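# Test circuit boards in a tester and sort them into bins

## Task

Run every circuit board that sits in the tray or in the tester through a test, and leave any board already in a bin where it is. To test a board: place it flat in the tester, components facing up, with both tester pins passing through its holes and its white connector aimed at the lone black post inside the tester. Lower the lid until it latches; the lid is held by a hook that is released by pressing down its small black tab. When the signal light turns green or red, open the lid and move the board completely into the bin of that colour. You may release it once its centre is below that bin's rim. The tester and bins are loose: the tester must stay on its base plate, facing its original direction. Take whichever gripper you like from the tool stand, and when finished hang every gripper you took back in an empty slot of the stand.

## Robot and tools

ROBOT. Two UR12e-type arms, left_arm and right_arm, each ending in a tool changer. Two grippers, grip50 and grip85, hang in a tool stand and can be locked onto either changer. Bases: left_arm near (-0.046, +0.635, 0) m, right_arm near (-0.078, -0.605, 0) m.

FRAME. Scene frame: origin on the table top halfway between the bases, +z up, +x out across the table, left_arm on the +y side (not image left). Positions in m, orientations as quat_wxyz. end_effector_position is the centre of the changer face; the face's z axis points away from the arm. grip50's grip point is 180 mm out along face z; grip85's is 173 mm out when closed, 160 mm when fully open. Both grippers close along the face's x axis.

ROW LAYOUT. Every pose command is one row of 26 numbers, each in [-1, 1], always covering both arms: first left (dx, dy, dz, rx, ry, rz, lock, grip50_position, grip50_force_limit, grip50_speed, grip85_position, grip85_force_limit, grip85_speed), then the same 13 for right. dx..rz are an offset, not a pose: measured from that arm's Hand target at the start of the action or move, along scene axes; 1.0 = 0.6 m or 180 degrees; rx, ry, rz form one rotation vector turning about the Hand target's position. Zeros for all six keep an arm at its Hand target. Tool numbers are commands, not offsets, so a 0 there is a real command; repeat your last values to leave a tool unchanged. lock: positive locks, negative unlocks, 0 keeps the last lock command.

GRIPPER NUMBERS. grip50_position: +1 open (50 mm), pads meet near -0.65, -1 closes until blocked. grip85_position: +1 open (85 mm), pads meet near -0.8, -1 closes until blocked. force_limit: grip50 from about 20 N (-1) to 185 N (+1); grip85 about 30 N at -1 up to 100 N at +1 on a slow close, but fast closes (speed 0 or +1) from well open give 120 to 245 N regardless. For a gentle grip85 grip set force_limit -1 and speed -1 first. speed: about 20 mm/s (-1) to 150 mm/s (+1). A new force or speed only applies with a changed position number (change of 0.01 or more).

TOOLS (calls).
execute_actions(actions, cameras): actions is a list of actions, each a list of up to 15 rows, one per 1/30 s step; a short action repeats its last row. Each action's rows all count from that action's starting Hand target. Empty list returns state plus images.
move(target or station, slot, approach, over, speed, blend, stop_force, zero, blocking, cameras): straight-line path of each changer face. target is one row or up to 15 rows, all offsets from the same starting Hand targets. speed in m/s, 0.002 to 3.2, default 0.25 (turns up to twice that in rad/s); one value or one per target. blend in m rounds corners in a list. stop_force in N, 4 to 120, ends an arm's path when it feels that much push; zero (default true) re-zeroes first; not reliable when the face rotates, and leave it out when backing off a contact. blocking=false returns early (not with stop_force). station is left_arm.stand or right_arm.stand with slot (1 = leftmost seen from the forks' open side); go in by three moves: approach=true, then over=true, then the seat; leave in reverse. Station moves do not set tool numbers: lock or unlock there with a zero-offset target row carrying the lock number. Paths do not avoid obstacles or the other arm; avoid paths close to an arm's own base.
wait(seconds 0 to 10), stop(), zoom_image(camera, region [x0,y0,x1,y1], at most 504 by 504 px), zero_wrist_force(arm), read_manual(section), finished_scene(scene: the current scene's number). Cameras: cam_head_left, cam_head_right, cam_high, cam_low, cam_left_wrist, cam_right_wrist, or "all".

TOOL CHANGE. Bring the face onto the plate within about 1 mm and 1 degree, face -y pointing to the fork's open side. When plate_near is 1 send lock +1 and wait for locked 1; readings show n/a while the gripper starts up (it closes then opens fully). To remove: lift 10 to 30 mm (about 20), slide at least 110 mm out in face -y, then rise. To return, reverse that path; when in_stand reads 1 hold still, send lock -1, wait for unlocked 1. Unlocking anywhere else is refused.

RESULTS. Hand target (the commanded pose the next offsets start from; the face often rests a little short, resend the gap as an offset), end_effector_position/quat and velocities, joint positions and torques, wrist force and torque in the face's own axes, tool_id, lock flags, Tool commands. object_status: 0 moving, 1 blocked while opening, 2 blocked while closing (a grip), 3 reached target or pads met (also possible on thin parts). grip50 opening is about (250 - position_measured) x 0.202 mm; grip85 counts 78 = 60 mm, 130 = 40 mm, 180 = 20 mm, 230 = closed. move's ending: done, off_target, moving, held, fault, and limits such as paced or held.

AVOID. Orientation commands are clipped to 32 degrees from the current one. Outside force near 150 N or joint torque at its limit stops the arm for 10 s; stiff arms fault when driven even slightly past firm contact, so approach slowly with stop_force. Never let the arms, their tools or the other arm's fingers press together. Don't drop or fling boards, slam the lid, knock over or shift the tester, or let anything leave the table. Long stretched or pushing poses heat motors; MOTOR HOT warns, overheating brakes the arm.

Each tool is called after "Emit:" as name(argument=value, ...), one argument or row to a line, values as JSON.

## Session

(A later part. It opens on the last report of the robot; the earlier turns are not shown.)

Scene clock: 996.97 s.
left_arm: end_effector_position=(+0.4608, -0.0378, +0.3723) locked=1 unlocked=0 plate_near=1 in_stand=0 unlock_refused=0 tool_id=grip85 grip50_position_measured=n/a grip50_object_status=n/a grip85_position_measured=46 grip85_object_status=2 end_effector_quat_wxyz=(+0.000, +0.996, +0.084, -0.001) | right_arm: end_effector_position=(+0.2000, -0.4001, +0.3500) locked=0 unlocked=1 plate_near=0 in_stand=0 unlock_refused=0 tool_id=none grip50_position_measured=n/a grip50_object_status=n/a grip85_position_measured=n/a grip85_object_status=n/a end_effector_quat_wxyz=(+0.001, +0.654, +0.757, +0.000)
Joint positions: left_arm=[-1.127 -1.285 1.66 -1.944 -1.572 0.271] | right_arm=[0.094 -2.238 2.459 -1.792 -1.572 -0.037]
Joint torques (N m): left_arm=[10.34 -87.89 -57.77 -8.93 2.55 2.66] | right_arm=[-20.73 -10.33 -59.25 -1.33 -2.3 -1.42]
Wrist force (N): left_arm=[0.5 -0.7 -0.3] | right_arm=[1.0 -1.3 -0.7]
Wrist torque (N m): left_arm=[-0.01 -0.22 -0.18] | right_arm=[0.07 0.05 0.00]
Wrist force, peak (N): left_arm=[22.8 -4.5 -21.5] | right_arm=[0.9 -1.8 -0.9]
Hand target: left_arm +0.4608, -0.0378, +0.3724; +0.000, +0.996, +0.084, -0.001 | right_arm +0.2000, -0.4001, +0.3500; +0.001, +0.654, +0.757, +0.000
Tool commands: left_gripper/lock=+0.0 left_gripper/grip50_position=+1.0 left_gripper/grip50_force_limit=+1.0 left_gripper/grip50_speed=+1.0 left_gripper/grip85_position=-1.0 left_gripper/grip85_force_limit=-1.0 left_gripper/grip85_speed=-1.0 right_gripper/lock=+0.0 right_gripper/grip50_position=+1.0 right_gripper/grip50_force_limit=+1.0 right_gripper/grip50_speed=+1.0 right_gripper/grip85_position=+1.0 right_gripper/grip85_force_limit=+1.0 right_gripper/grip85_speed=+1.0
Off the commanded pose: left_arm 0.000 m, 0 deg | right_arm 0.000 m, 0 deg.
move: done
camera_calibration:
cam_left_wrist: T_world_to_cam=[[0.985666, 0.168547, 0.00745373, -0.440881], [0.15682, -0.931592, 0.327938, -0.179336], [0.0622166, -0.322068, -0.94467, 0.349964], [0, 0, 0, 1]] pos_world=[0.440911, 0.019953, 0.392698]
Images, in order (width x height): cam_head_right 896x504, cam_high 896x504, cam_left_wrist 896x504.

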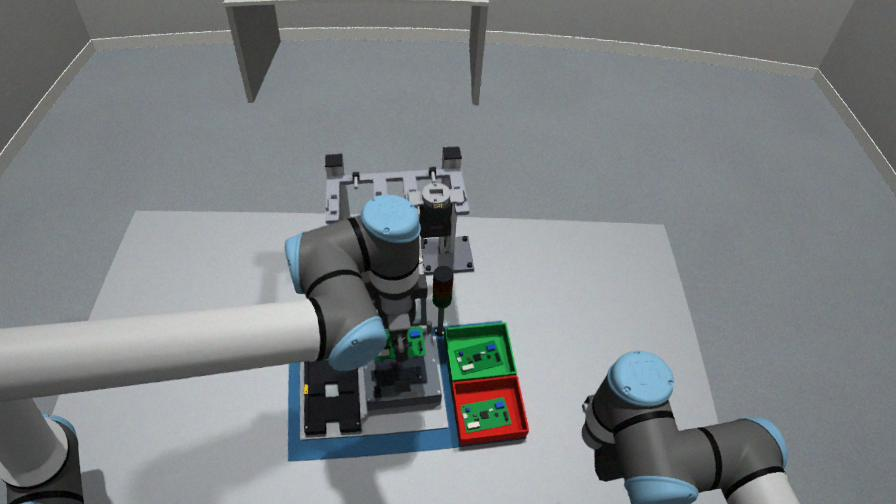

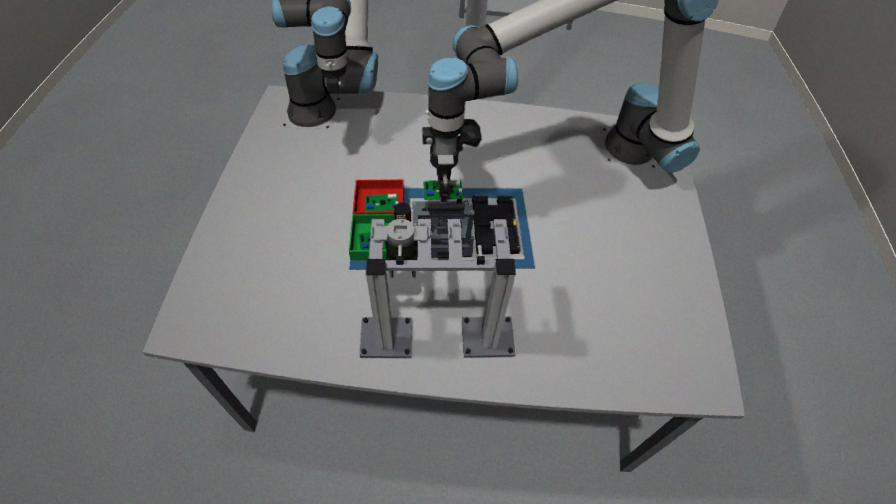

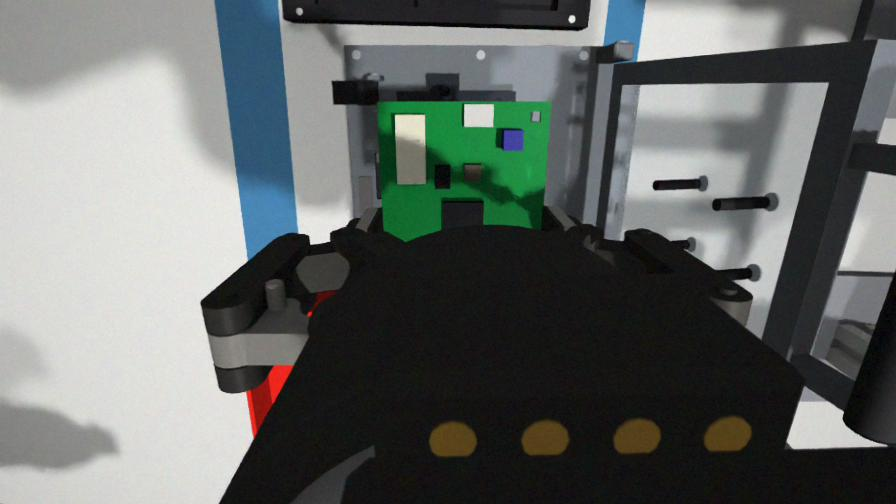

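Emit:
move(
  target=[
    [-0.1397,-0.3487,-0.05,0,0,0,1,1,1,1,-1,-1,-1,0,0,0,0,0,0,0,1,1,1,1,1,1],
    [-0.1397,-0.3487,-0.2207,0,0,0,1,1,1,1,-1,-1,-1,0,0,0,0,0,0,0,1,1,1,1,1,1],
  ],
  speed=[0.3,0.15],
  blend=[0.02,0],
  cameras=["cam_left_wrist","cam_high","cam_head_right","cam_low"],
)

Emit:
zoom_image(
  camera="cam_head_right",
  region=[410, 300, 560, 460],
)

Emit:
zoom_image(
  camera="cam_high",
  region=[330, 130, 450, 250],
)

Scene clock: 1028.30 s.
left_arm: end_effector_position=(+0.3769, -0.2470, +0.2400) locked=1 unlocked=0 plate_near=1 in_stand=0 unlock_refused=0 tool_id=grip85 grip50_position_measured=n/a grip50_object_status=n/a grip85_position_measured=46 grip85_object_status=2 end_effector_quat_wxyz=(+0.000, +0.996, +0.084, -0.001) | right_arm: end_effector_position=(+0.2000, -0.4001, +0.3500) locked=0 unlocked=1 plate_near=0 in_stand=0 unlock_refused=0 tool_id=none grip50_position_measured=n/a grip50_object_status=n/a grip85_position_measured=n/a grip85_object_status=n/a end_effector_quat_wxyz=(+0.001, +0.654, +0.757, +0.000)
Joint positions: left_arm=[-1.296 -0.989 1.472 -2.053 -1.572 0.101] | right_arm=[0.094 -2.238 2.459 -1.792 -1.572 -0.037]
Joint torques (N m): left_arm=[20.87 -117.28 -63.06 -3.13 2.43 3.2] | right_arm=[-19.98 -10.32 -59.15 -1.33 -2.71 -1.29]
Wrist force (N): left_arm=[0.6 -0.3 -0.6] | right_arm=[0.7 -1.1 -0.3]
Wrist torque (N m): left_arm=[0.03 -0.11 -0.19] | right_arm=[0.08 0.06 0.01]
Wrist force, peak (N): left_arm=[5.7 -8.3 -1.5] | right_arm=[0.8 -1.7 -1.1]
Hand target: left_arm +0.3769, -0.2470, +0.2399; +0.000, +0.996, +0.084, -0.001 | right_arm +0.2000, -0.4001, +0.3500; +0.001, +0.654, +0.757, +0.000
Tool commands: left_gripper/lock=+0.0 left_gripper/grip50_position=+1.0 left_gripper/grip50_force_limit=+1.0 left_gripper/grip50_speed=+1.0 left_gripper/grip85_position=-1.0 left_gripper/grip85_force_limit=-1.0 left_gripper/grip85_speed=-1.0 right_gripper/lock=+0.0 right_gripper/grip50_position=+1.0 right_gripper/grip50_force_limit=+1.0 right_gripper/grip50_speed=+1.0 right_gripper/grip85_position=+1.0 right_gripper/grip85_force_limit=+1.0 right_gripper/grip85_speed=+1.0
Off the commanded pose: left_arm 0.000 m, 0 deg | right_arm 0.000 m, 0 deg.
move: done
camera_calibration:
cam_left_wrist: T_world_to_cam=[[0.985667, 0.168537, 0.00742172, -0.32203], [0.15681, -0.931532, 0.328113, -0.317728], [0.0622127, -0.322247, -0.944609, 0.162773], [0, 0, 0, 1]] pos_world=[0.357111, -0.189246, 0.260398]
Images, in order (width x height): cam_head_right 896x504, cam_high 896x504, cam_low 896x504, cam_left_wrist 896x504.

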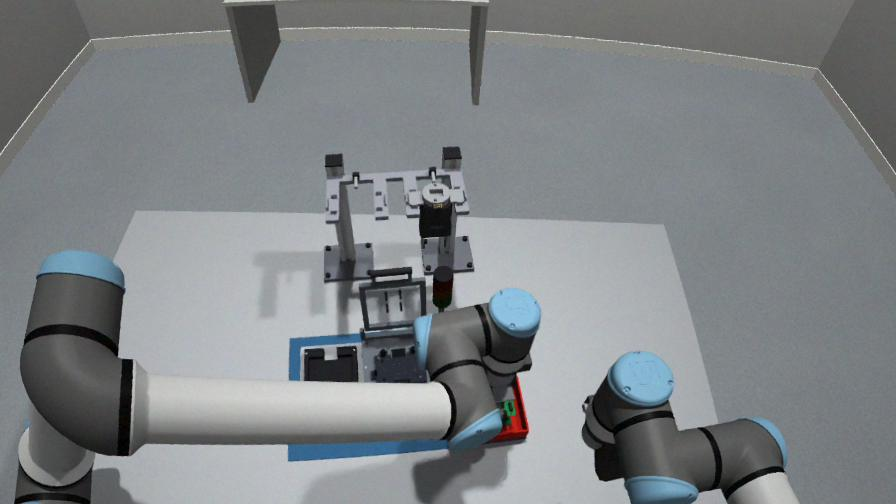

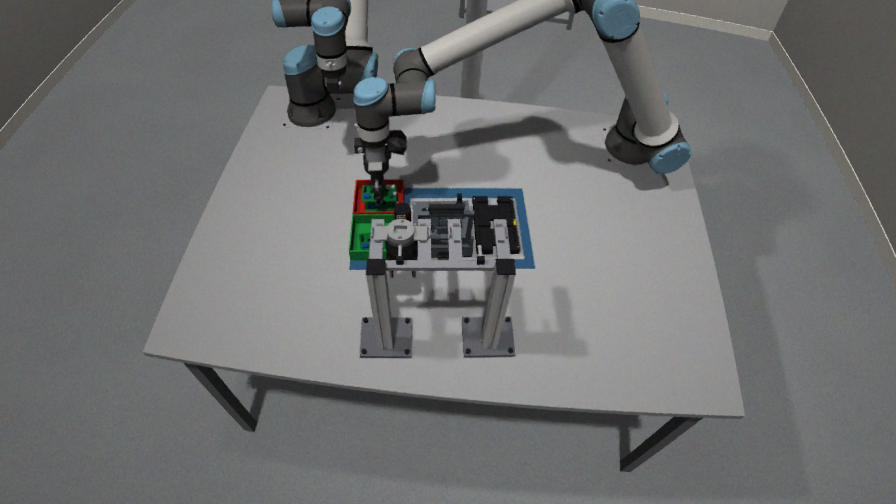

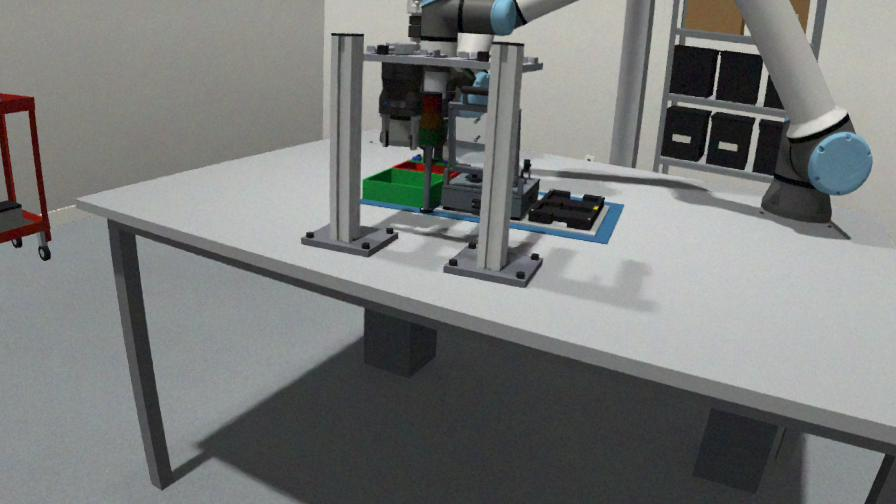

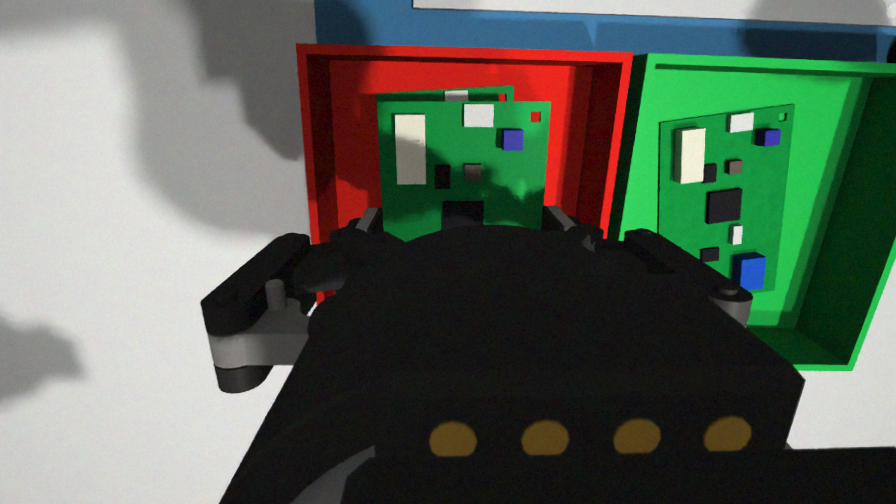

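Scaled by 3.150 from the camera's 896x504 image, which has a finer 1280x720 frame.

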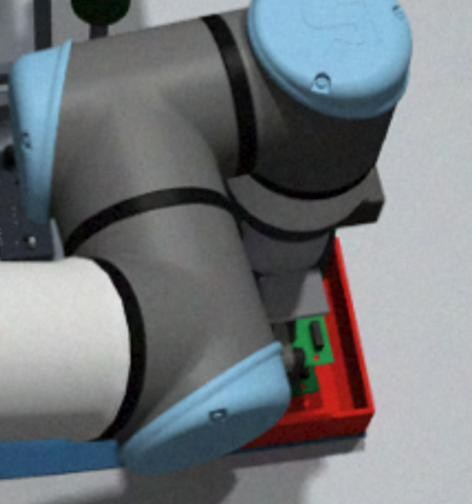

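Scaled by 4.200 from the camera's 896x504 image, which has a finer 1280x720 frame.

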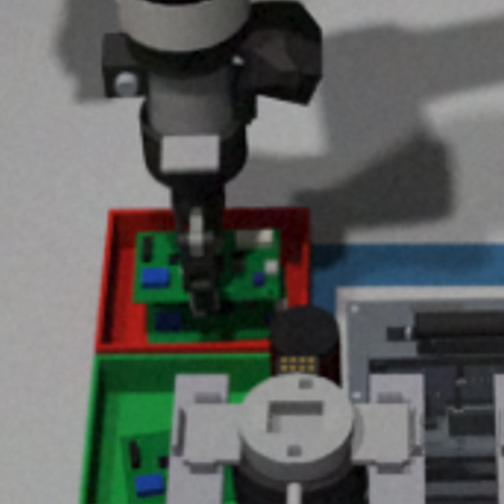

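Emit:
move(
  target=[0,0,-0.055,0,0,0,1,1,1,1,-1,-1,-1,0,0,0,0,0,0,0,1,1,1,1,1,1],
  speed=0.1,
  cameras=[],
)

Emit:
move(
  target=[0,0,-0.05,0,0,0,1,1,1,1,-1,-1,-1,0,0,0,0,0,0,0,1,1,1,1,1,1],
  speed=0.015,
  stop_force=5,
  cameras=["cam_left_wrist","cam_high"],
)

Scene clock: 1034.50 s.
left_arm: end_effector_position=(+0.3769, -0.2470, +0.2068) locked=1 unlocked=0 plate_near=1 in_stand=0 unlock_refused=0 tool_id=grip85 grip50_position_measured=n/a grip50_object_status=n/a grip85_position_measured=46 grip85_object_status=2 end_effector_quat_wxyz=(+0.000, +0.996, +0.084, +0.000) end_effector_velocity=(+0.000, +0.001, +0.002) end_effector_angular_velocity=(+0.002, +0.001, +0.002) | right_arm: end_effector_position=(+0.2000, -0.4001, +0.3500) locked=0 unlocked=1 plate_near=0 in_stand=0 unlock_refused=0 tool_id=none grip50_position_measured=n/a grip50_object_status=n/a grip85_position_measured=n/a grip85_object_status=n/a end_effector_quat_wxyz=(+0.001, +0.654, +0.757, +0.000)
Joint positions: left_arm=[-1.296 -0.963 1.494 -2.102 -1.572 0.101] | right_arm=[0.094 -2.238 2.459 -1.792 -1.572 -0.037]
Joint velocities: left_arm=[0 -0.003 -0.001 0.005 0 -0.002] | right_arm=[within noise]
Joint torques (N m): left_arm=[18.15 -114.57 -61.27 -2.66 3.09 3.58] | right_arm=[-23.05 -12.6 -58.69 -1.46 -2.59 -1.38]
Wrist force (N): left_arm=[0.5 0.0 -0.7] | right_arm=[0.8 -1.4 -0.7]
Wrist torque (N m): left_arm=[0.05 -0.14 -0.20] | right_arm=[0.06 0.06 0.00]
Wrist force, peak (N): left_arm=[0.1 -0.3 -3.6] | right_arm=[0.8 -1.8 -0.9]
Hand target: left_arm +0.3769, -0.2470, +0.2069; +0.000, +0.996, +0.084, -0.001 | right_arm +0.2000, -0.4001, +0.3500; +0.001, +0.654, +0.757, +0.000
Tool commands: left_gripper/lock=+0.0 left_gripper/grip50_position=+1.0 left_gripper/grip50_force_limit=+1.0 left_gripper/grip50_speed=+1.0 left_gripper/grip85_position=-1.0 left_gripper/grip85_force_limit=-1.0 left_gripper/grip85_speed=-1.0 right_gripper/lock=+0.0 right_gripper/grip50_position=+1.0 right_gripper/grip50_force_limit=+1.0 right_gripper/grip50_speed=+1.0 right_gripper/grip85_position=+1.0 right_gripper/grip85_force_limit=+1.0 right_gripper/grip85_speed=+1.0
Off the commanded pose: left_arm 0.000 m, 0 deg | right_arm 0.000 m, 0 deg.
move: done
No camera images: "cameras" was empty.

Scene clock: 1036.33 s.
left_arm: end_effector_position=(+0.3769, -0.2470, +0.1969) locked=1 unlocked=0 plate_near=1 in_stand=0 unlock_refused=0 tool_id=grip85 grip50_position_measured=n/a grip50_object_status=n/a grip85_position_measured=46 grip85_object_status=2 end_effector_quat_wxyz=(+0.000, +0.996, +0.084, -0.001) | right_arm: end_effector_position=(+0.2000, -0.4001, +0.3500) locked=0 unlocked=1 plate_near=0 in_stand=0 unlock_refused=0 tool_id=none grip50_position_measured=n/a grip50_object_status=n/a grip85_position_measured=n/a grip85_object_status=n/a end_effector_quat_wxyz=(+0.001, +0.654, +0.757, +0.000)
Joint positions: left_arm=[-1.296 -0.954 1.5 -2.116 -1.572 0.101] | right_arm=[0.094 -2.238 2.459 -1.792 -1.572 -0.037]
Joint torques (N m): left_arm=[15.91 -115 -58.27 -2.22 2.7 2.66] | right_arm=[-21.92 -12.71 -58.98 -1.86 -2.2 -1.54]
Wrist force (N): left_arm=[0.6 1.0 -3.9] | right_arm=[0.6 -0.8 -0.6]
Wrist torque (N m): left_arm=[-0.16 -0.07 -0.19] | right_arm=[0.09 0.08 0.00]
Wrist force, peak (N): left_arm=[-0.1 -5.5 -22.3] | right_arm=[1.2 -1.3 -0.9]
Hand target: left_arm +0.3769, -0.2470, +0.1969; +0.000, +0.996, +0.084, -0.001 (not the last commanded pose) | right_arm +0.2000, -0.4001, +0.3500; +0.001, +0.654, +0.757, +0.000
Tool commands: left_gripper/lock=+0.0 left_gripper/grip50_position=+1.0 left_gripper/grip50_force_limit=+1.0 left_gripper/grip50_speed=+1.0 left_gripper/grip85_position=-1.0 left_gripper/grip85_force_limit=-1.0 left_gripper/grip85_speed=-1.0 right_gripper/lock=+0.0 right_gripper/grip50_position=+1.0 right_gripper/grip50_force_limit=+1.0 right_gripper/grip50_speed=+1.0 right_gripper/grip85_position=+1.0 right_gripper/grip85_force_limit=+1.0 right_gripper/grip85_speed=+1.0
Off the commanded pose: left_arm 0.020 m, 0 deg | right_arm 0.000 m, 0 deg.
move: contact (left_arm)
camera_calibration:
cam_left_wrist: T_world_to_cam=[[0.985667, 0.168541, 0.00743786, -0.321713], [0.156815, -0.931562, 0.328025, -0.303574], [0.0622147, -0.322157, -0.94464, 0.122083], [0, 0, 0, 1]] pos_world=[0.357111, -0.189247, 0.217298]
Images, in order (width x height): cam_high 896x504, cam_left_wrist 896x504.

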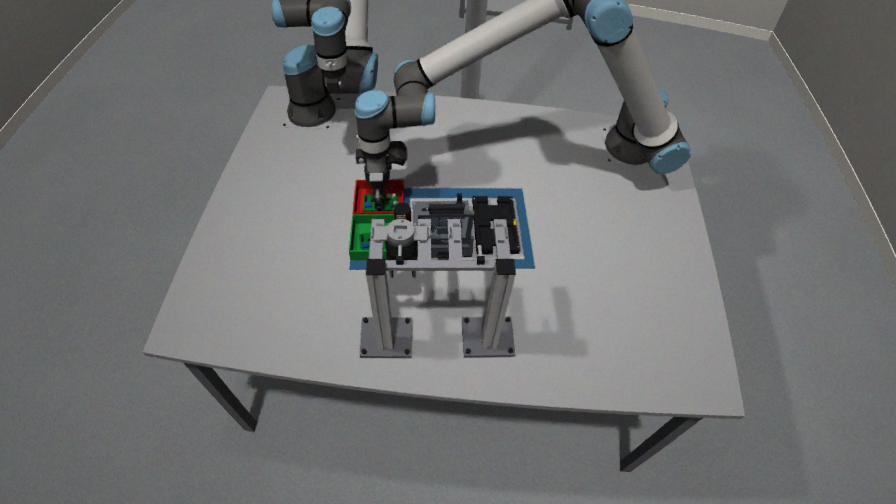

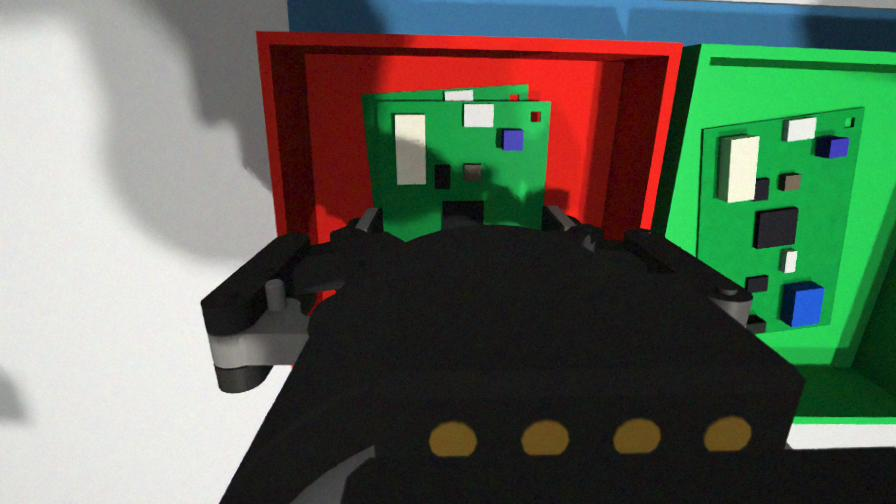

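Emit:
move(
  target=[
    [0,0,0.0005,0,0,0,1,1,1,1,0.78,-1,-1,0,0,0,0,0,0,0,1,1,1,1,1,1],
  ],
  speed=0.02,
  cameras=["cam_left_wrist"],
)

Emit:
move(
  target=[
    [0,0,0.06,0,0,0,1,1,1,1,0.78,-1,-1,0,0,0,0,0,0,0,1,1,1,1,1,1],
    [0.02,0.05,0.28,0,0,0,1,1,1,1,0.78,-1,-1,0,0,0,0,0,0,0,1,1,1,1,1,1],
  ],
  speed=[0.05,0.3],
  blend=[0.005,0],
  cameras=["cam_left_wrist","cam_head_right","cam_high"],
)

Emit:
zoom_image(
  camera="cam_high",
  region=[330, 130, 550, 280],
)

Scene clock: 1040.97 s.
left_arm: end_effector_position=(+0.3769, -0.2470, +0.1972) locked=1 unlocked=0 plate_near=1 in_stand=0 unlock_refused=0 tool_id=grip85 grip50_position_measured=n/a grip50_object_status=n/a grip85_position_measured=31 grip85_object_status=3 end_effector_quat_wxyz=(+0.000, +0.996, +0.084, -0.001) | right_arm: end_effector_position=(+0.2000, -0.4001, +0.3500) locked=0 unlocked=1 plate_near=0 in_stand=0 unlock_refused=0 tool_id=none grip50_position_measured=n/a grip50_object_status=n/a grip85_position_measured=n/a grip85_object_status=n/a end_effector_quat_wxyz=(+0.001, +0.654, +0.757, +0.000)
Joint positions: left_arm=[-1.296 -0.955 1.5 -2.115 -1.572 0.101] | right_arm=[0.094 -2.238 2.459 -1.792 -1.572 -0.037]
Joint torques (N m): left_arm=[17.35 -119.2 -61.9 -2.51 1.78 2.88] | right_arm=[-19.95 -12.31 -58.69 -1.51 -2.3 -1.7]
Wrist force (N): left_arm=[0.6 -0.3 -1.0] | right_arm=[0.9 -1.3 -0.4]
Wrist torque (N m): left_arm=[0.04 -0.15 -0.20] | right_arm=[0.06 0.06 0.00]
Wrist force, peak (N): left_arm=[0.6 0.8 -4.2] | right_arm=[1.1 -1.6 -0.6]
Hand target: left_arm +0.3769, -0.2470, +0.1972; +0.000, +0.996, +0.084, -0.001 | right_arm +0.2000, -0.4001, +0.3500; +0.001, +0.654, +0.757, +0.000
Tool commands: left_gripper/lock=+0.0 left_gripper/grip50_position=+1.0 left_gripper/grip50_force_limit=+1.0 left_gripper/grip50_speed=+1.0 left_gripper/grip85_position=+0.78 left_gripper/grip85_force_limit=-1.0 left_gripper/grip85_speed=-1.0 right_gripper/lock=+0.0 right_gripper/grip50_position=+1.0 right_gripper/grip50_force_limit=+1.0 right_gripper/grip50_speed=+1.0 right_gripper/grip85_position=+1.0 right_gripper/grip85_force_limit=+1.0 right_gripper/grip85_speed=+1.0
Off the commanded pose: left_arm 0.000 m, 0 deg | right_arm 0.000 m, 0 deg.
move: done
camera_calibration:
cam_left_wrist: T_world_to_cam=[[0.985666, 0.168542, 0.00743759, -0.321715], [0.156815, -0.931562, 0.328025, -0.303673], [0.0622146, -0.322157, -0.94464, 0.122367], [0, 0, 0, 1]] pos_world=[0.357111, -0.189247, 0.217598]
Images, in order (width x height): cam_left_wrist 896x504.

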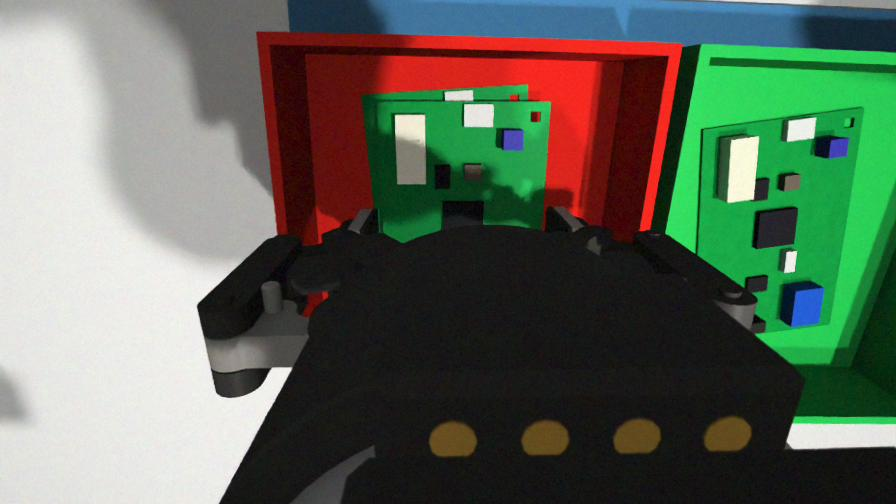

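Scene clock: 1042.63 s.
left_arm: end_effector_position=(+0.3891, -0.2170, +0.3651) locked=1 unlocked=0 plate_near=1 in_stand=0 unlock_refused=0 tool_id=grip85 grip50_position_measured=n/a grip50_object_status=n/a grip85_position_measured=31 grip85_object_status=3 end_effector_quat_wxyz=(+0.000, +0.996, +0.084, -0.001) | right_arm: end_effector_position=(+0.2000, -0.4001, +0.3500) locked=0 unlocked=1 plate_near=0 in_stand=0 unlock_refused=0 tool_id=none grip50_position_measured=n/a grip50_object_status=n/a grip85_position_measured=n/a grip85_object_status=n/a end_effector_quat_wxyz=(+0.001, +0.654, +0.757, +0.000)
Joint positions: left_arm=[-1.275 -1.102 1.413 -1.881 -1.572 0.122] | right_arm=[0.094 -2.238 2.459 -1.792 -1.572 -0.037]
Joint torques (N m): left_arm=[-16.33 -107.38 -58.65 -8.29 1.49 -3.47] | right_arm=[-21.56 -12.61 -58.1 -1.38 -2.25 -1.43]
Wrist force (N): left_arm=[0.7 -0.8 -0.7] | right_arm=[0.8 -1.2 -1.1]
Wrist torque (N m): left_arm=[-0.02 -0.16 -0.25] | right_arm=[0.07 0.06 0.00]
Wrist force, peak (N): left_arm=[2.0 -2.4 -9.3] | right_arm=[0.7 -1.5 -1.2]
Hand target: left_arm +0.3889, -0.2170, +0.3652; +0.000, +0.996, +0.084, -0.001 | right_arm +0.2000, -0.4001, +0.3500; +0.001, +0.654, +0.757, +0.000
Tool commands: left_gripper/lock=+0.0 left_gripper/grip50_position=+1.0 left_gripper/grip50_force_limit=+1.0 left_gripper/grip50_speed=+1.0 left_gripper/grip85_position=+0.78 left_gripper/grip85_force_limit=-1.0 left_gripper/grip85_speed=-1.0 right_gripper/lock=+0.0 right_gripper/grip50_position=+1.0 right_gripper/grip50_force_limit=+1.0 right_gripper/grip50_speed=+1.0 right_gripper/grip85_position=+1.0 right_gripper/grip85_force_limit=+1.0 right_gripper/grip85_speed=+1.0
Off the commanded pose: left_arm 0.000 m, 0 deg | right_arm 0.000 m, 0 deg.
move: done
camera_calibration:
cam_left_wrist: T_world_to_cam=[[0.985653, 0.168623, 0.00742597, -0.339924], [0.156901, -0.931579, 0.327938, -0.3327], [0.0622157, -0.322068, -0.94467, 0.289909], [0, 0, 0, 1]] pos_world=[0.369211, -0.159247, 0.385498]
Images, in order (width x height): cam_head_right 896x504, cam_high 896x504, cam_left_wrist 896x504.

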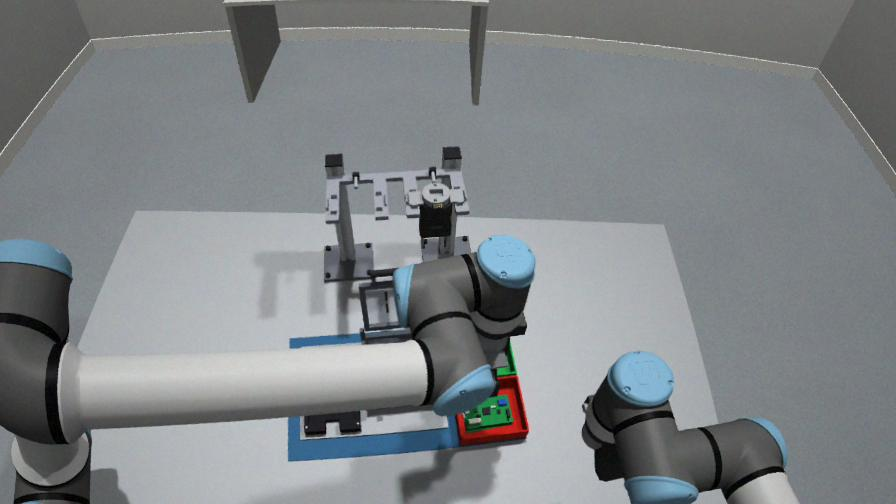

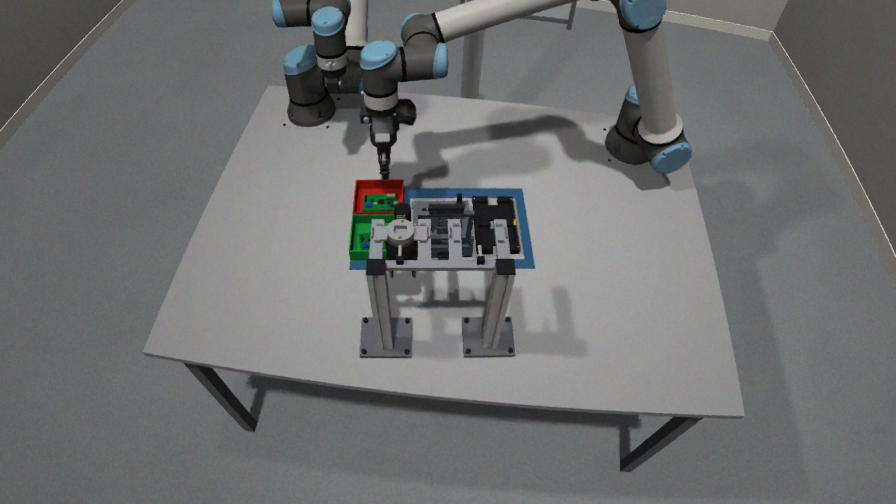

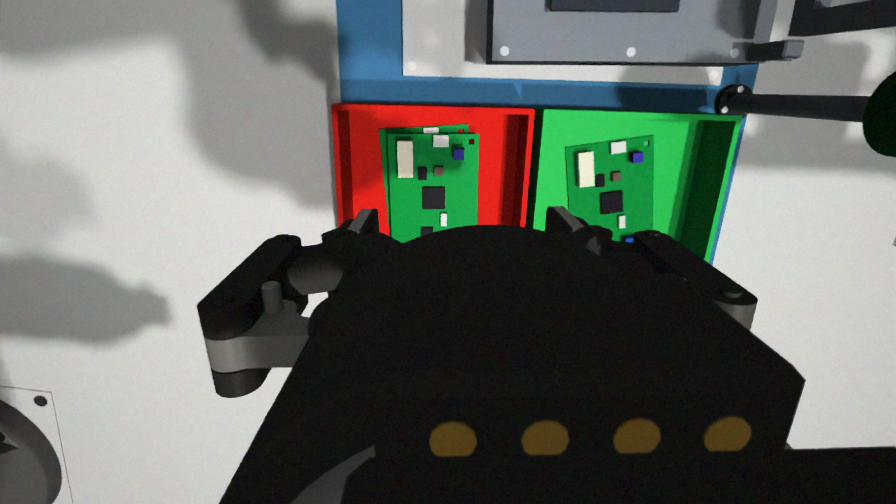

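Scaled by 2.291 from the camera's 896x504 image, which has a finer 1280x720 frame.

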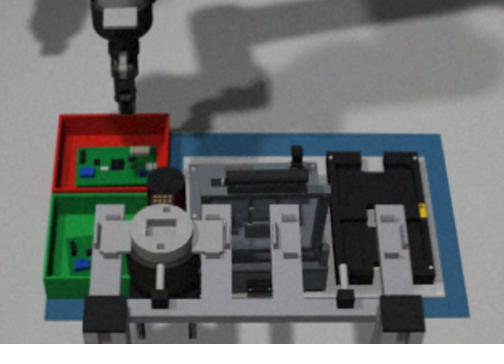

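Emit:
move(
  target=[
    [0.03,0.05,0.2247,0,0,0,1,1,1,1,-0.2,-1,0.5,0,0,0,0,0,0,0,1,1,1,1,1,1],
    [0.3962,0.6218,0.2247,0,0,0.4874,1,1,1,1,-0.2,-1,0.5,0,0,0,0,0,0,0,1,1,1,1,1,1],
  ],
  speed=[0.35,0.4],
  blend=[0.04,0],
  cameras=["cam_left_wrist","cam_high","cam_low"],
)

Scene clock: 1061.10 s.
left_arm: end_effector_position=(+0.6267, +0.1561, +0.5000) locked=1 unlocked=0 plate_near=1 in_stand=0 unlock_refused=0 tool_id=grip85 grip50_position_measured=n/a grip50_object_status=n/a grip85_position_measured=154 grip85_object_status=3 end_effector_quat_wxyz=(+0.000, +0.660, +0.751, -0.001) | right_arm: end_effector_position=(+0.2000, -0.4001, +0.3500) locked=0 unlocked=1 plate_near=0 in_stand=0 unlock_refused=0 tool_id=none grip50_position_measured=n/a grip50_object_status=n/a grip85_position_measured=n/a grip85_object_status=n/a end_effector_quat_wxyz=(+0.001, +0.654, +0.757, +0.000)
Joint positions: left_arm=[-0.825 -1.368 1.533 -1.736 -1.572 -0.958] | right_arm=[0.094 -2.238 2.459 -1.792 -1.572 -0.037]
Joint torques (N m): left_arm=[-2.88 -73.45 -69.26 -9.26 3.39 -0.28] | right_arm=[-21.57 -11.24 -58.45 -1.17 -2.19 -1.81]
Wrist force (N): left_arm=[0.7 -0.3 -0.8] | right_arm=[0.6 -1.2 -0.7]
Wrist torque (N m): left_arm=[0.01 -0.22 -0.15] | right_arm=[0.07 0.08 0.00]
Wrist force, peak (N): left_arm=[-0.7 1.0 8.2] | right_arm=[1.0 -1.2 -1.6]
Hand target: left_arm +0.6267, +0.1561, +0.5000; +0.000, +0.660, +0.751, -0.001 | right_arm +0.2000, -0.4001, +0.3500; +0.001, +0.654, +0.757, +0.000
Tool commands: left_gripper/lock=+0.0 left_gripper/grip50_position=+1.0 left_gripper/grip50_force_limit=+1.0 left_gripper/grip50_speed=+1.0 left_gripper/grip85_position=-0.2 left_gripper/grip85_force_limit=-1.0 left_gripper/grip85_speed=+0.5 right_gripper/lock=+0.0 right_gripper/grip50_position=+1.0 right_gripper/grip50_force_limit=+1.0 right_gripper/grip50_speed=+1.0 right_gripper/grip85_position=+1.0 right_gripper/grip85_force_limit=+1.0 right_gripper/grip85_speed=+1.0
Off the commanded pose: left_arm 0.000 m, 0 deg | right_arm 0.000 m, 0 deg.
move: done
camera_calibration:
cam_left_wrist: T_world_to_cam=[[-0.129328, 0.991574, 0.0074582, -0.0678372], [0.937058, 0.119751, 0.327997, -0.719685], [0.32434, 0.049408, -0.944649, 0.300468], [0, 0, 0, 1]] pos_world=[0.56816, 0.138603, 0.520398]
Images, in order (width x height): cam_high 896x504, cam_low 896x504, cam_left_wrist 896x504.

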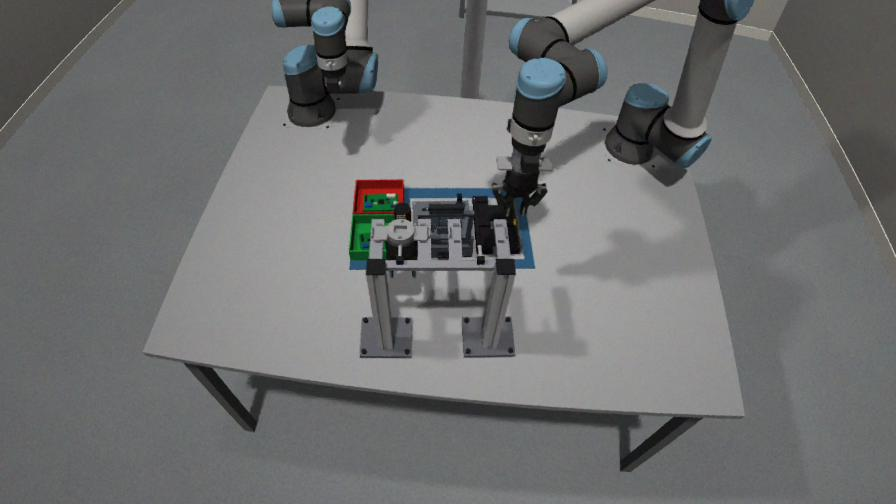

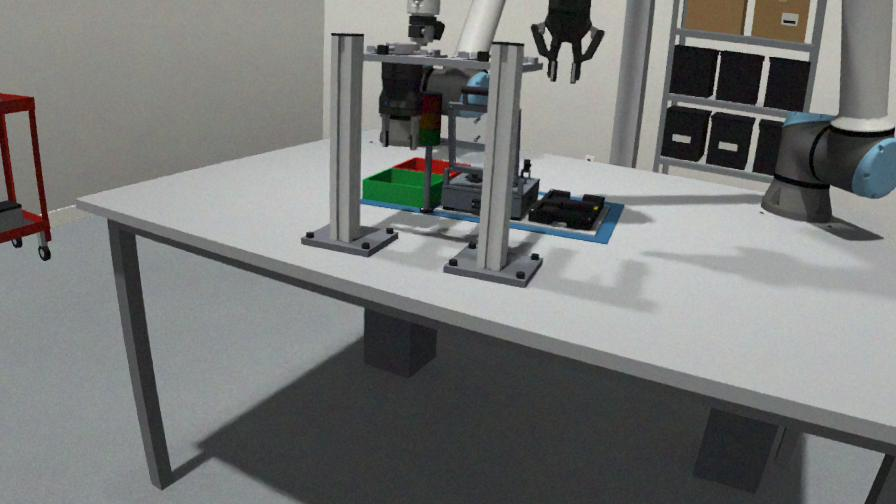

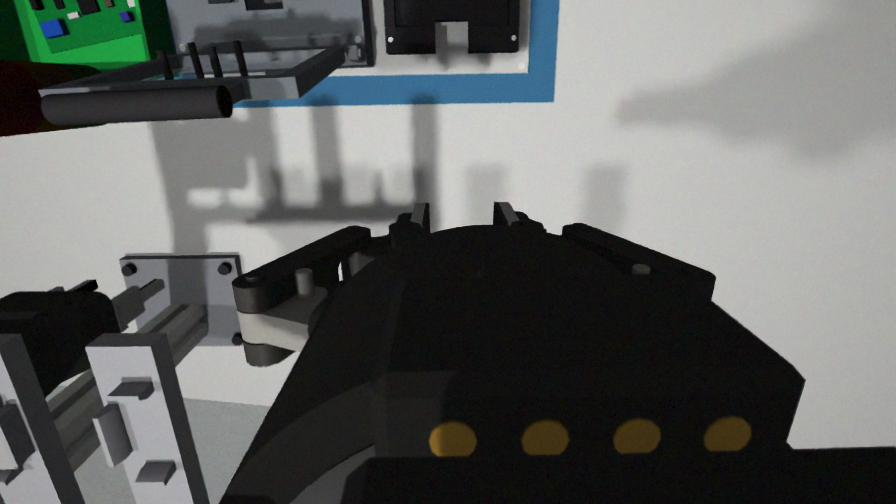

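Emit:
move(
  target=[
    [0,0,-0.1947,0,0,0,1,1,1,1,-0.2,-1,0.5,0,0,0,0,0,0,0,1,1,1,1,1,1],
    [0.0212,-0.1652,-0.1947,0,0,0,1,1,1,1,-0.2,-1,0.5,0,0,0,0,0,0,0,1,1,1,1,1,1],
    [0.1698,-0.1458,-0.1947,0,0,0,1,1,1,1,-0.2,-1,0.5,0,0,0,0,0,0,0,1,1,1,1,1,1],
  ],
  speed=[0.2,0.1,0.08],
  blend=[0.005,0.003,0],
  cameras=["cam_left_wrist","cam_high","cam_low"],
)

Scene clock: 1071.00 s.
left_arm: end_effector_position=(+0.7287, +0.0687, +0.3832) locked=1 unlocked=0 plate_near=1 in_stand=0 unlock_refused=0 tool_id=grip85 grip50_position_measured=n/a grip50_object_status=n/a grip85_position_measured=154 grip85_object_status=3 end_effector_quat_wxyz=(+0.000, +0.660, +0.751, -0.001) | right_arm: end_effector_position=(+0.2000, -0.4001, +0.3500) locked=0 unlocked=1 plate_near=0 in_stand=0 unlock_refused=0 tool_id=none grip50_position_measured=n/a grip50_object_status=n/a grip85_position_measured=n/a grip85_object_status=n/a end_effector_quat_wxyz=(+0.001, +0.654, +0.757, +0.000)
Joint positions: left_arm=[-0.807 -1.106 1.386 -1.851 -1.572 -0.941] | right_arm=[0.094 -2.238 2.459 -1.792 -1.572 -0.037]
Joint torques (N m): left_arm=[-12.49 -111.03 -51.74 -8.31 0.77 -2.8] | right_arm=[-20.69 -10.62 -59.07 -1.55 -2.51 -1.76]
Wrist force (N): left_arm=[0.9 -0.4 -0.6] | right_arm=[0.9 -1.0 -0.7]
Wrist torque (N m): left_arm=[0.03 -0.20 -0.19] | right_arm=[0.09 0.06 0.00]
Wrist force, peak (N): left_arm=[0.5 0.0 -8.0] | right_arm=[0.9 -1.8 -1.1]
Hand target: left_arm +0.7285, +0.0686, +0.3832; +0.000, +0.660, +0.751, -0.001 | right_arm +0.2000, -0.4001, +0.3500; +0.001, +0.654, +0.757, +0.000
Tool commands: left_gripper/lock=+0.0 left_gripper/grip50_position=+1.0 left_gripper/grip50_force_limit=+1.0 left_gripper/grip50_speed=+1.0 left_gripper/grip85_position=-0.2 left_gripper/grip85_force_limit=-1.0 left_gripper/grip85_speed=+0.5 right_gripper/lock=+0.0 right_gripper/grip50_position=+1.0 right_gripper/grip50_force_limit=+1.0 right_gripper/grip50_speed=+1.0 right_gripper/grip85_position=+1.0 right_gripper/grip85_force_limit=+1.0 right_gripper/grip85_speed=+1.0
Off the commanded pose: left_arm 0.000 m, 0 deg | right_arm 0.000 m, 0 deg.
move: done
camera_calibration:
cam_left_wrist: T_world_to_cam=[[-0.129387, 0.991565, 0.00766103, 0.0328478], [0.937082, 0.119744, 0.327932, -0.766478], [0.324248, 0.0496092, -0.94467, 0.161428], [0, 0, 0, 1]] pos_world=[0.67016, 0.0512023, 0.403597]
Images, in order (width x height): cam_high 896x504, cam_low 896x504, cam_left_wrist 896x504.

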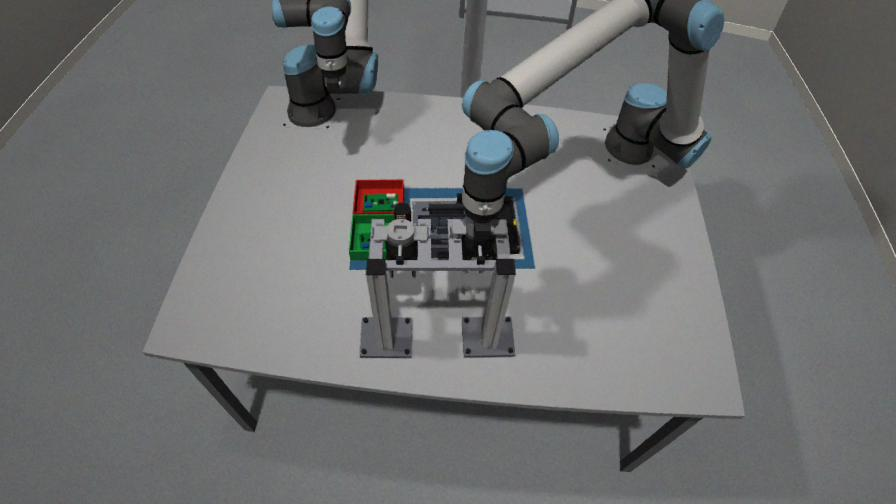

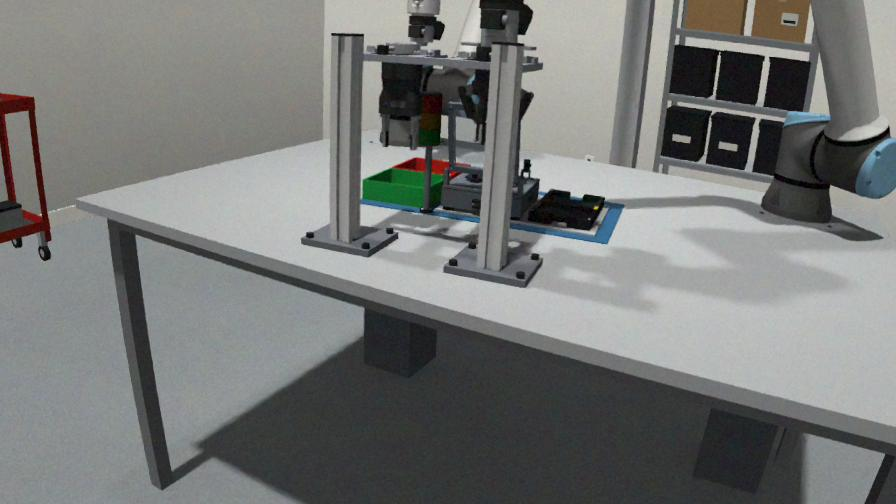

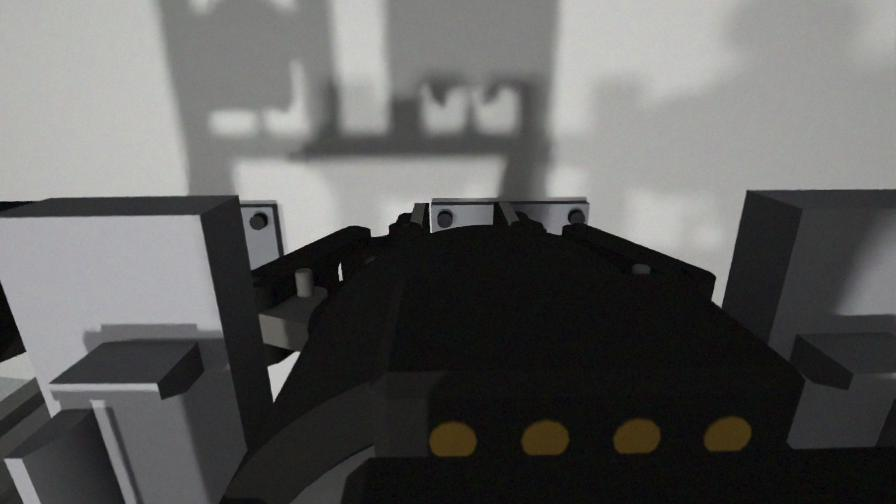

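Above the seat, no contact. Lower slowly.

Emit:
move(
  target=[0.0001,0,-0.0372,0,0,0,1,1,1,1,-0.2,-1,0.5,0,0,0,0,0,0,0,1,1,1,1,1,1],
  speed=0.03,
  stop_force=15,
  cameras=[],
)

Scene clock: 1073.73 s.
left_arm: end_effector_position=(+0.7286, +0.0685, +0.3611) locked=1 unlocked=0 plate_near=1 in_stand=1 unlock_refused=0 tool_id=grip85 grip50_position_measured=n/a grip50_object_status=n/a grip85_position_measured=154 grip85_object_status=3 end_effector_quat_wxyz=(+0.000, +0.660, +0.751, -0.001) | right_arm: end_effector_position=(+0.2000, -0.4001, +0.3500) locked=0 unlocked=1 plate_near=0 in_stand=0 unlock_refused=0 tool_id=none grip50_position_measured=n/a grip50_object_status=n/a grip85_position_measured=n/a grip85_object_status=n/a end_effector_quat_wxyz=(+0.001, +0.654, +0.757, +0.000)
Joint positions: left_arm=[-0.808 -1.095 1.411 -1.887 -1.572 -0.941] | right_arm=[0.094 -2.238 2.459 -1.792 -1.572 -0.037]
Joint torques (N m): left_arm=[-3.28 -82.44 -49.13 0.38 -2.98 -0.52] | right_arm=[-22.03 -12.37 -60.29 -1.19 -2.51 -1.78]
Wrist force (N): left_arm=[-2.6 3.2 -25.1] | right_arm=[0.6 -0.9 -0.3]
Wrist torque (N m): left_arm=[-0.51 1.24 0.18] | right_arm=[0.09 0.07 0.00]
Wrist force, peak (N): left_arm=[5.4 -5.2 -33.7] | right_arm=[1.2 -1.4 -0.7]
Hand target: left_arm +0.7286, +0.0685, +0.3610; +0.000, +0.660, +0.751, -0.001 | right_arm +0.2000, -0.4001, +0.3500; +0.001, +0.654, +0.757, +0.000
Tool commands: left_gripper/lock=+0.0 left_gripper/grip50_position=+1.0 left_gripper/grip50_force_limit=+1.0 left_gripper/grip50_speed=+1.0 left_gripper/grip85_position=-0.2 left_gripper/grip85_force_limit=-1.0 left_gripper/grip85_speed=+0.5 right_gripper/lock=+0.0 right_gripper/grip50_position=+1.0 right_gripper/grip50_force_limit=+1.0 right_gripper/grip50_speed=+1.0 right_gripper/grip85_position=+1.0 right_gripper/grip85_force_limit=+1.0 right_gripper/grip85_speed=+1.0
Off the commanded pose: left_arm 0.000 m, 0 deg | right_arm 0.000 m, 0 deg.
move: contact (left_arm)
No camera images: "cameras" was empty.

in_stand=1. Relieve slight press and unlock.

Emit:
move(
  target=[0,0,0.0005,0,0,0,-1,1,1,1,-0.2,-1,0.5,0,0,0,0,0,0,0,1,1,1,1,1,1],
  speed=0.02,
  cameras=[],
)

Emit:
wait(
  seconds=1,
  cameras=[],
)

Scene clock: 1075.87 s.
left_arm: end_effector_position=(+0.7286, +0.0685, +0.3612) locked=0 unlocked=0 plate_near=1 in_stand=1 unlock_refused=0 tool_id=none grip50_position_measured=n/a grip50_object_status=n/a grip85_position_measured=n/a grip85_object_status=n/a end_effector_quat_wxyz=(+0.000, +0.660, +0.751, -0.001) | right_arm: end_effector_position=(+0.2000, -0.4001, +0.3500) locked=0 unlocked=1 plate_near=0 in_stand=0 unlock_refused=0 tool_id=none grip50_position_measured=n/a grip50_object_status=n/a grip85_position_measured=n/a grip85_object_status=n/a end_effector_quat_wxyz=(+0.001, +0.654, +0.757, +0.000)
Joint positions: left_arm=[-0.808 -1.095 1.41 -1.886 -1.572 -0.941] | right_arm=[0.094 -2.238 2.459 -1.792 -1.572 -0.037]
Joint torques (N m): left_arm=[-4.02 -96.79 -56.56 -3.34 -3.03 -0.85] | right_arm=[-20.34 -11.86 -59.15 -1.27 -2.4 -1.3]
Wrist force (N): left_arm=[0.7 -0.6 -3.0] | right_arm=[0.1 -1.5 -0.7]
Wrist torque (N m): left_arm=[-0.08 -0.17 -0.12] | right_arm=[0.05 0.11 0.00]
Wrist force, peak (N): left_arm=[-3.0 4.0 -25.5] | right_arm=[1.0 -1.4 -0.9]
Hand target: left_arm +0.7286, +0.0685, +0.3613; +0.000, +0.660, +0.751, -0.001 | right_arm +0.2000, -0.4001, +0.3500; +0.001, +0.654, +0.757, +0.000
Tool commands: left_gripper/lock=+0.0 left_gripper/grip50_position=+1.0 left_gripper/grip50_force_limit=+1.0 left_gripper/grip50_speed=+1.0 left_gripper/grip85_position=-0.2 left_gripper/grip85_force_limit=-1.0 left_gripper/grip85_speed=+0.5 right_gripper/lock=+0.0 right_gripper/grip50_position=+1.0 right_gripper/grip50_force_limit=+1.0 right_gripper/grip50_speed=+1.0 right_gripper/grip85_position=+1.0 right_gripper/grip85_force_limit=+1.0 right_gripper/grip85_speed=+1.0
Off the commanded pose: left_arm 0.000 m, 0 deg | right_arm 0.000 m, 0 deg.
move: done
No camera images: "cameras" was empty.

Scene clock: 1076.87 s.
left_arm: end_effector_position=(+0.7286, +0.0685, +0.3613) locked=0 unlocked=1 plate_near=1 in_stand=1 unlock_refused=0 tool_id=none grip50_position_measured=n/a grip50_object_status=n/a grip85_position_measured=n/a grip85_object_status=n/a end_effector_quat_wxyz=(+0.000, +0.660, +0.751, -0.001) | right_arm: end_effector_position=(+0.2000, -0.4001, +0.3500) locked=0 unlocked=1 plate_near=0 in_stand=0 unlock_refused=0 tool_id=none grip50_position_measured=n/a grip50_object_status=n/a grip85_position_measured=n/a grip85_object_status=n/a end_effector_quat_wxyz=(+0.001, +0.654, +0.757, +0.000)
Joint positions: left_arm=[-0.808 -1.095 1.41 -1.886 -1.572 -0.941] | right_arm=[0.094 -2.238 2.459 -1.792 -1.572 -0.037]
Joint torques (N m): left_arm=[-4.98 -99.39 -58.08 -6.28 -2.46 -0.68] | right_arm=[-20 -8.73 -59.53 -2 -2.2 -1.84]
Wrist force (N): left_arm=[1.6 -0.6 -1.1] | right_arm=[0.7 -1.1 -0.1]
Wrist torque (N m): left_arm=[-0.02 -0.28 -0.11] | right_arm=[0.08 0.07 0.00]
Wrist force, peak (N): left_arm=[1.5 -0.5 -3.2] | right_arm=[0.9 -1.4 -1.0]
Hand target: left_arm +0.7286, +0.0685, +0.3613; +0.000, +0.660, +0.751, -0.001 | right_arm +0.2000, -0.4001, +0.3500; +0.001, +0.654, +0.757, +0.000
Tool commands: left_gripper/lock=+0.0 left_gripper/grip50_position=+1.0 left_gripper/grip50_force_limit=+1.0 left_gripper/grip50_speed=+1.0 left_gripper/grip85_position=-0.2 left_gripper/grip85_force_limit=-1.0 left_gripper/grip85_speed=+0.5 right_gripper/lock=+0.0 right_gripper/grip50_position=+1.0 right_gripper/grip50_force_limit=+1.0 right_gripper/grip50_speed=+1.0 right_gripper/grip85_position=+1.0 right_gripper/grip85_force_limit=+1.0 right_gripper/grip85_speed=+1.0
Off the commanded pose: left_arm 0.000 m, 0 deg | right_arm 0.000 m, 0 deg.
wait: 1.00 s; at rest by 0.20 s
No camera images: "cameras" was empty.


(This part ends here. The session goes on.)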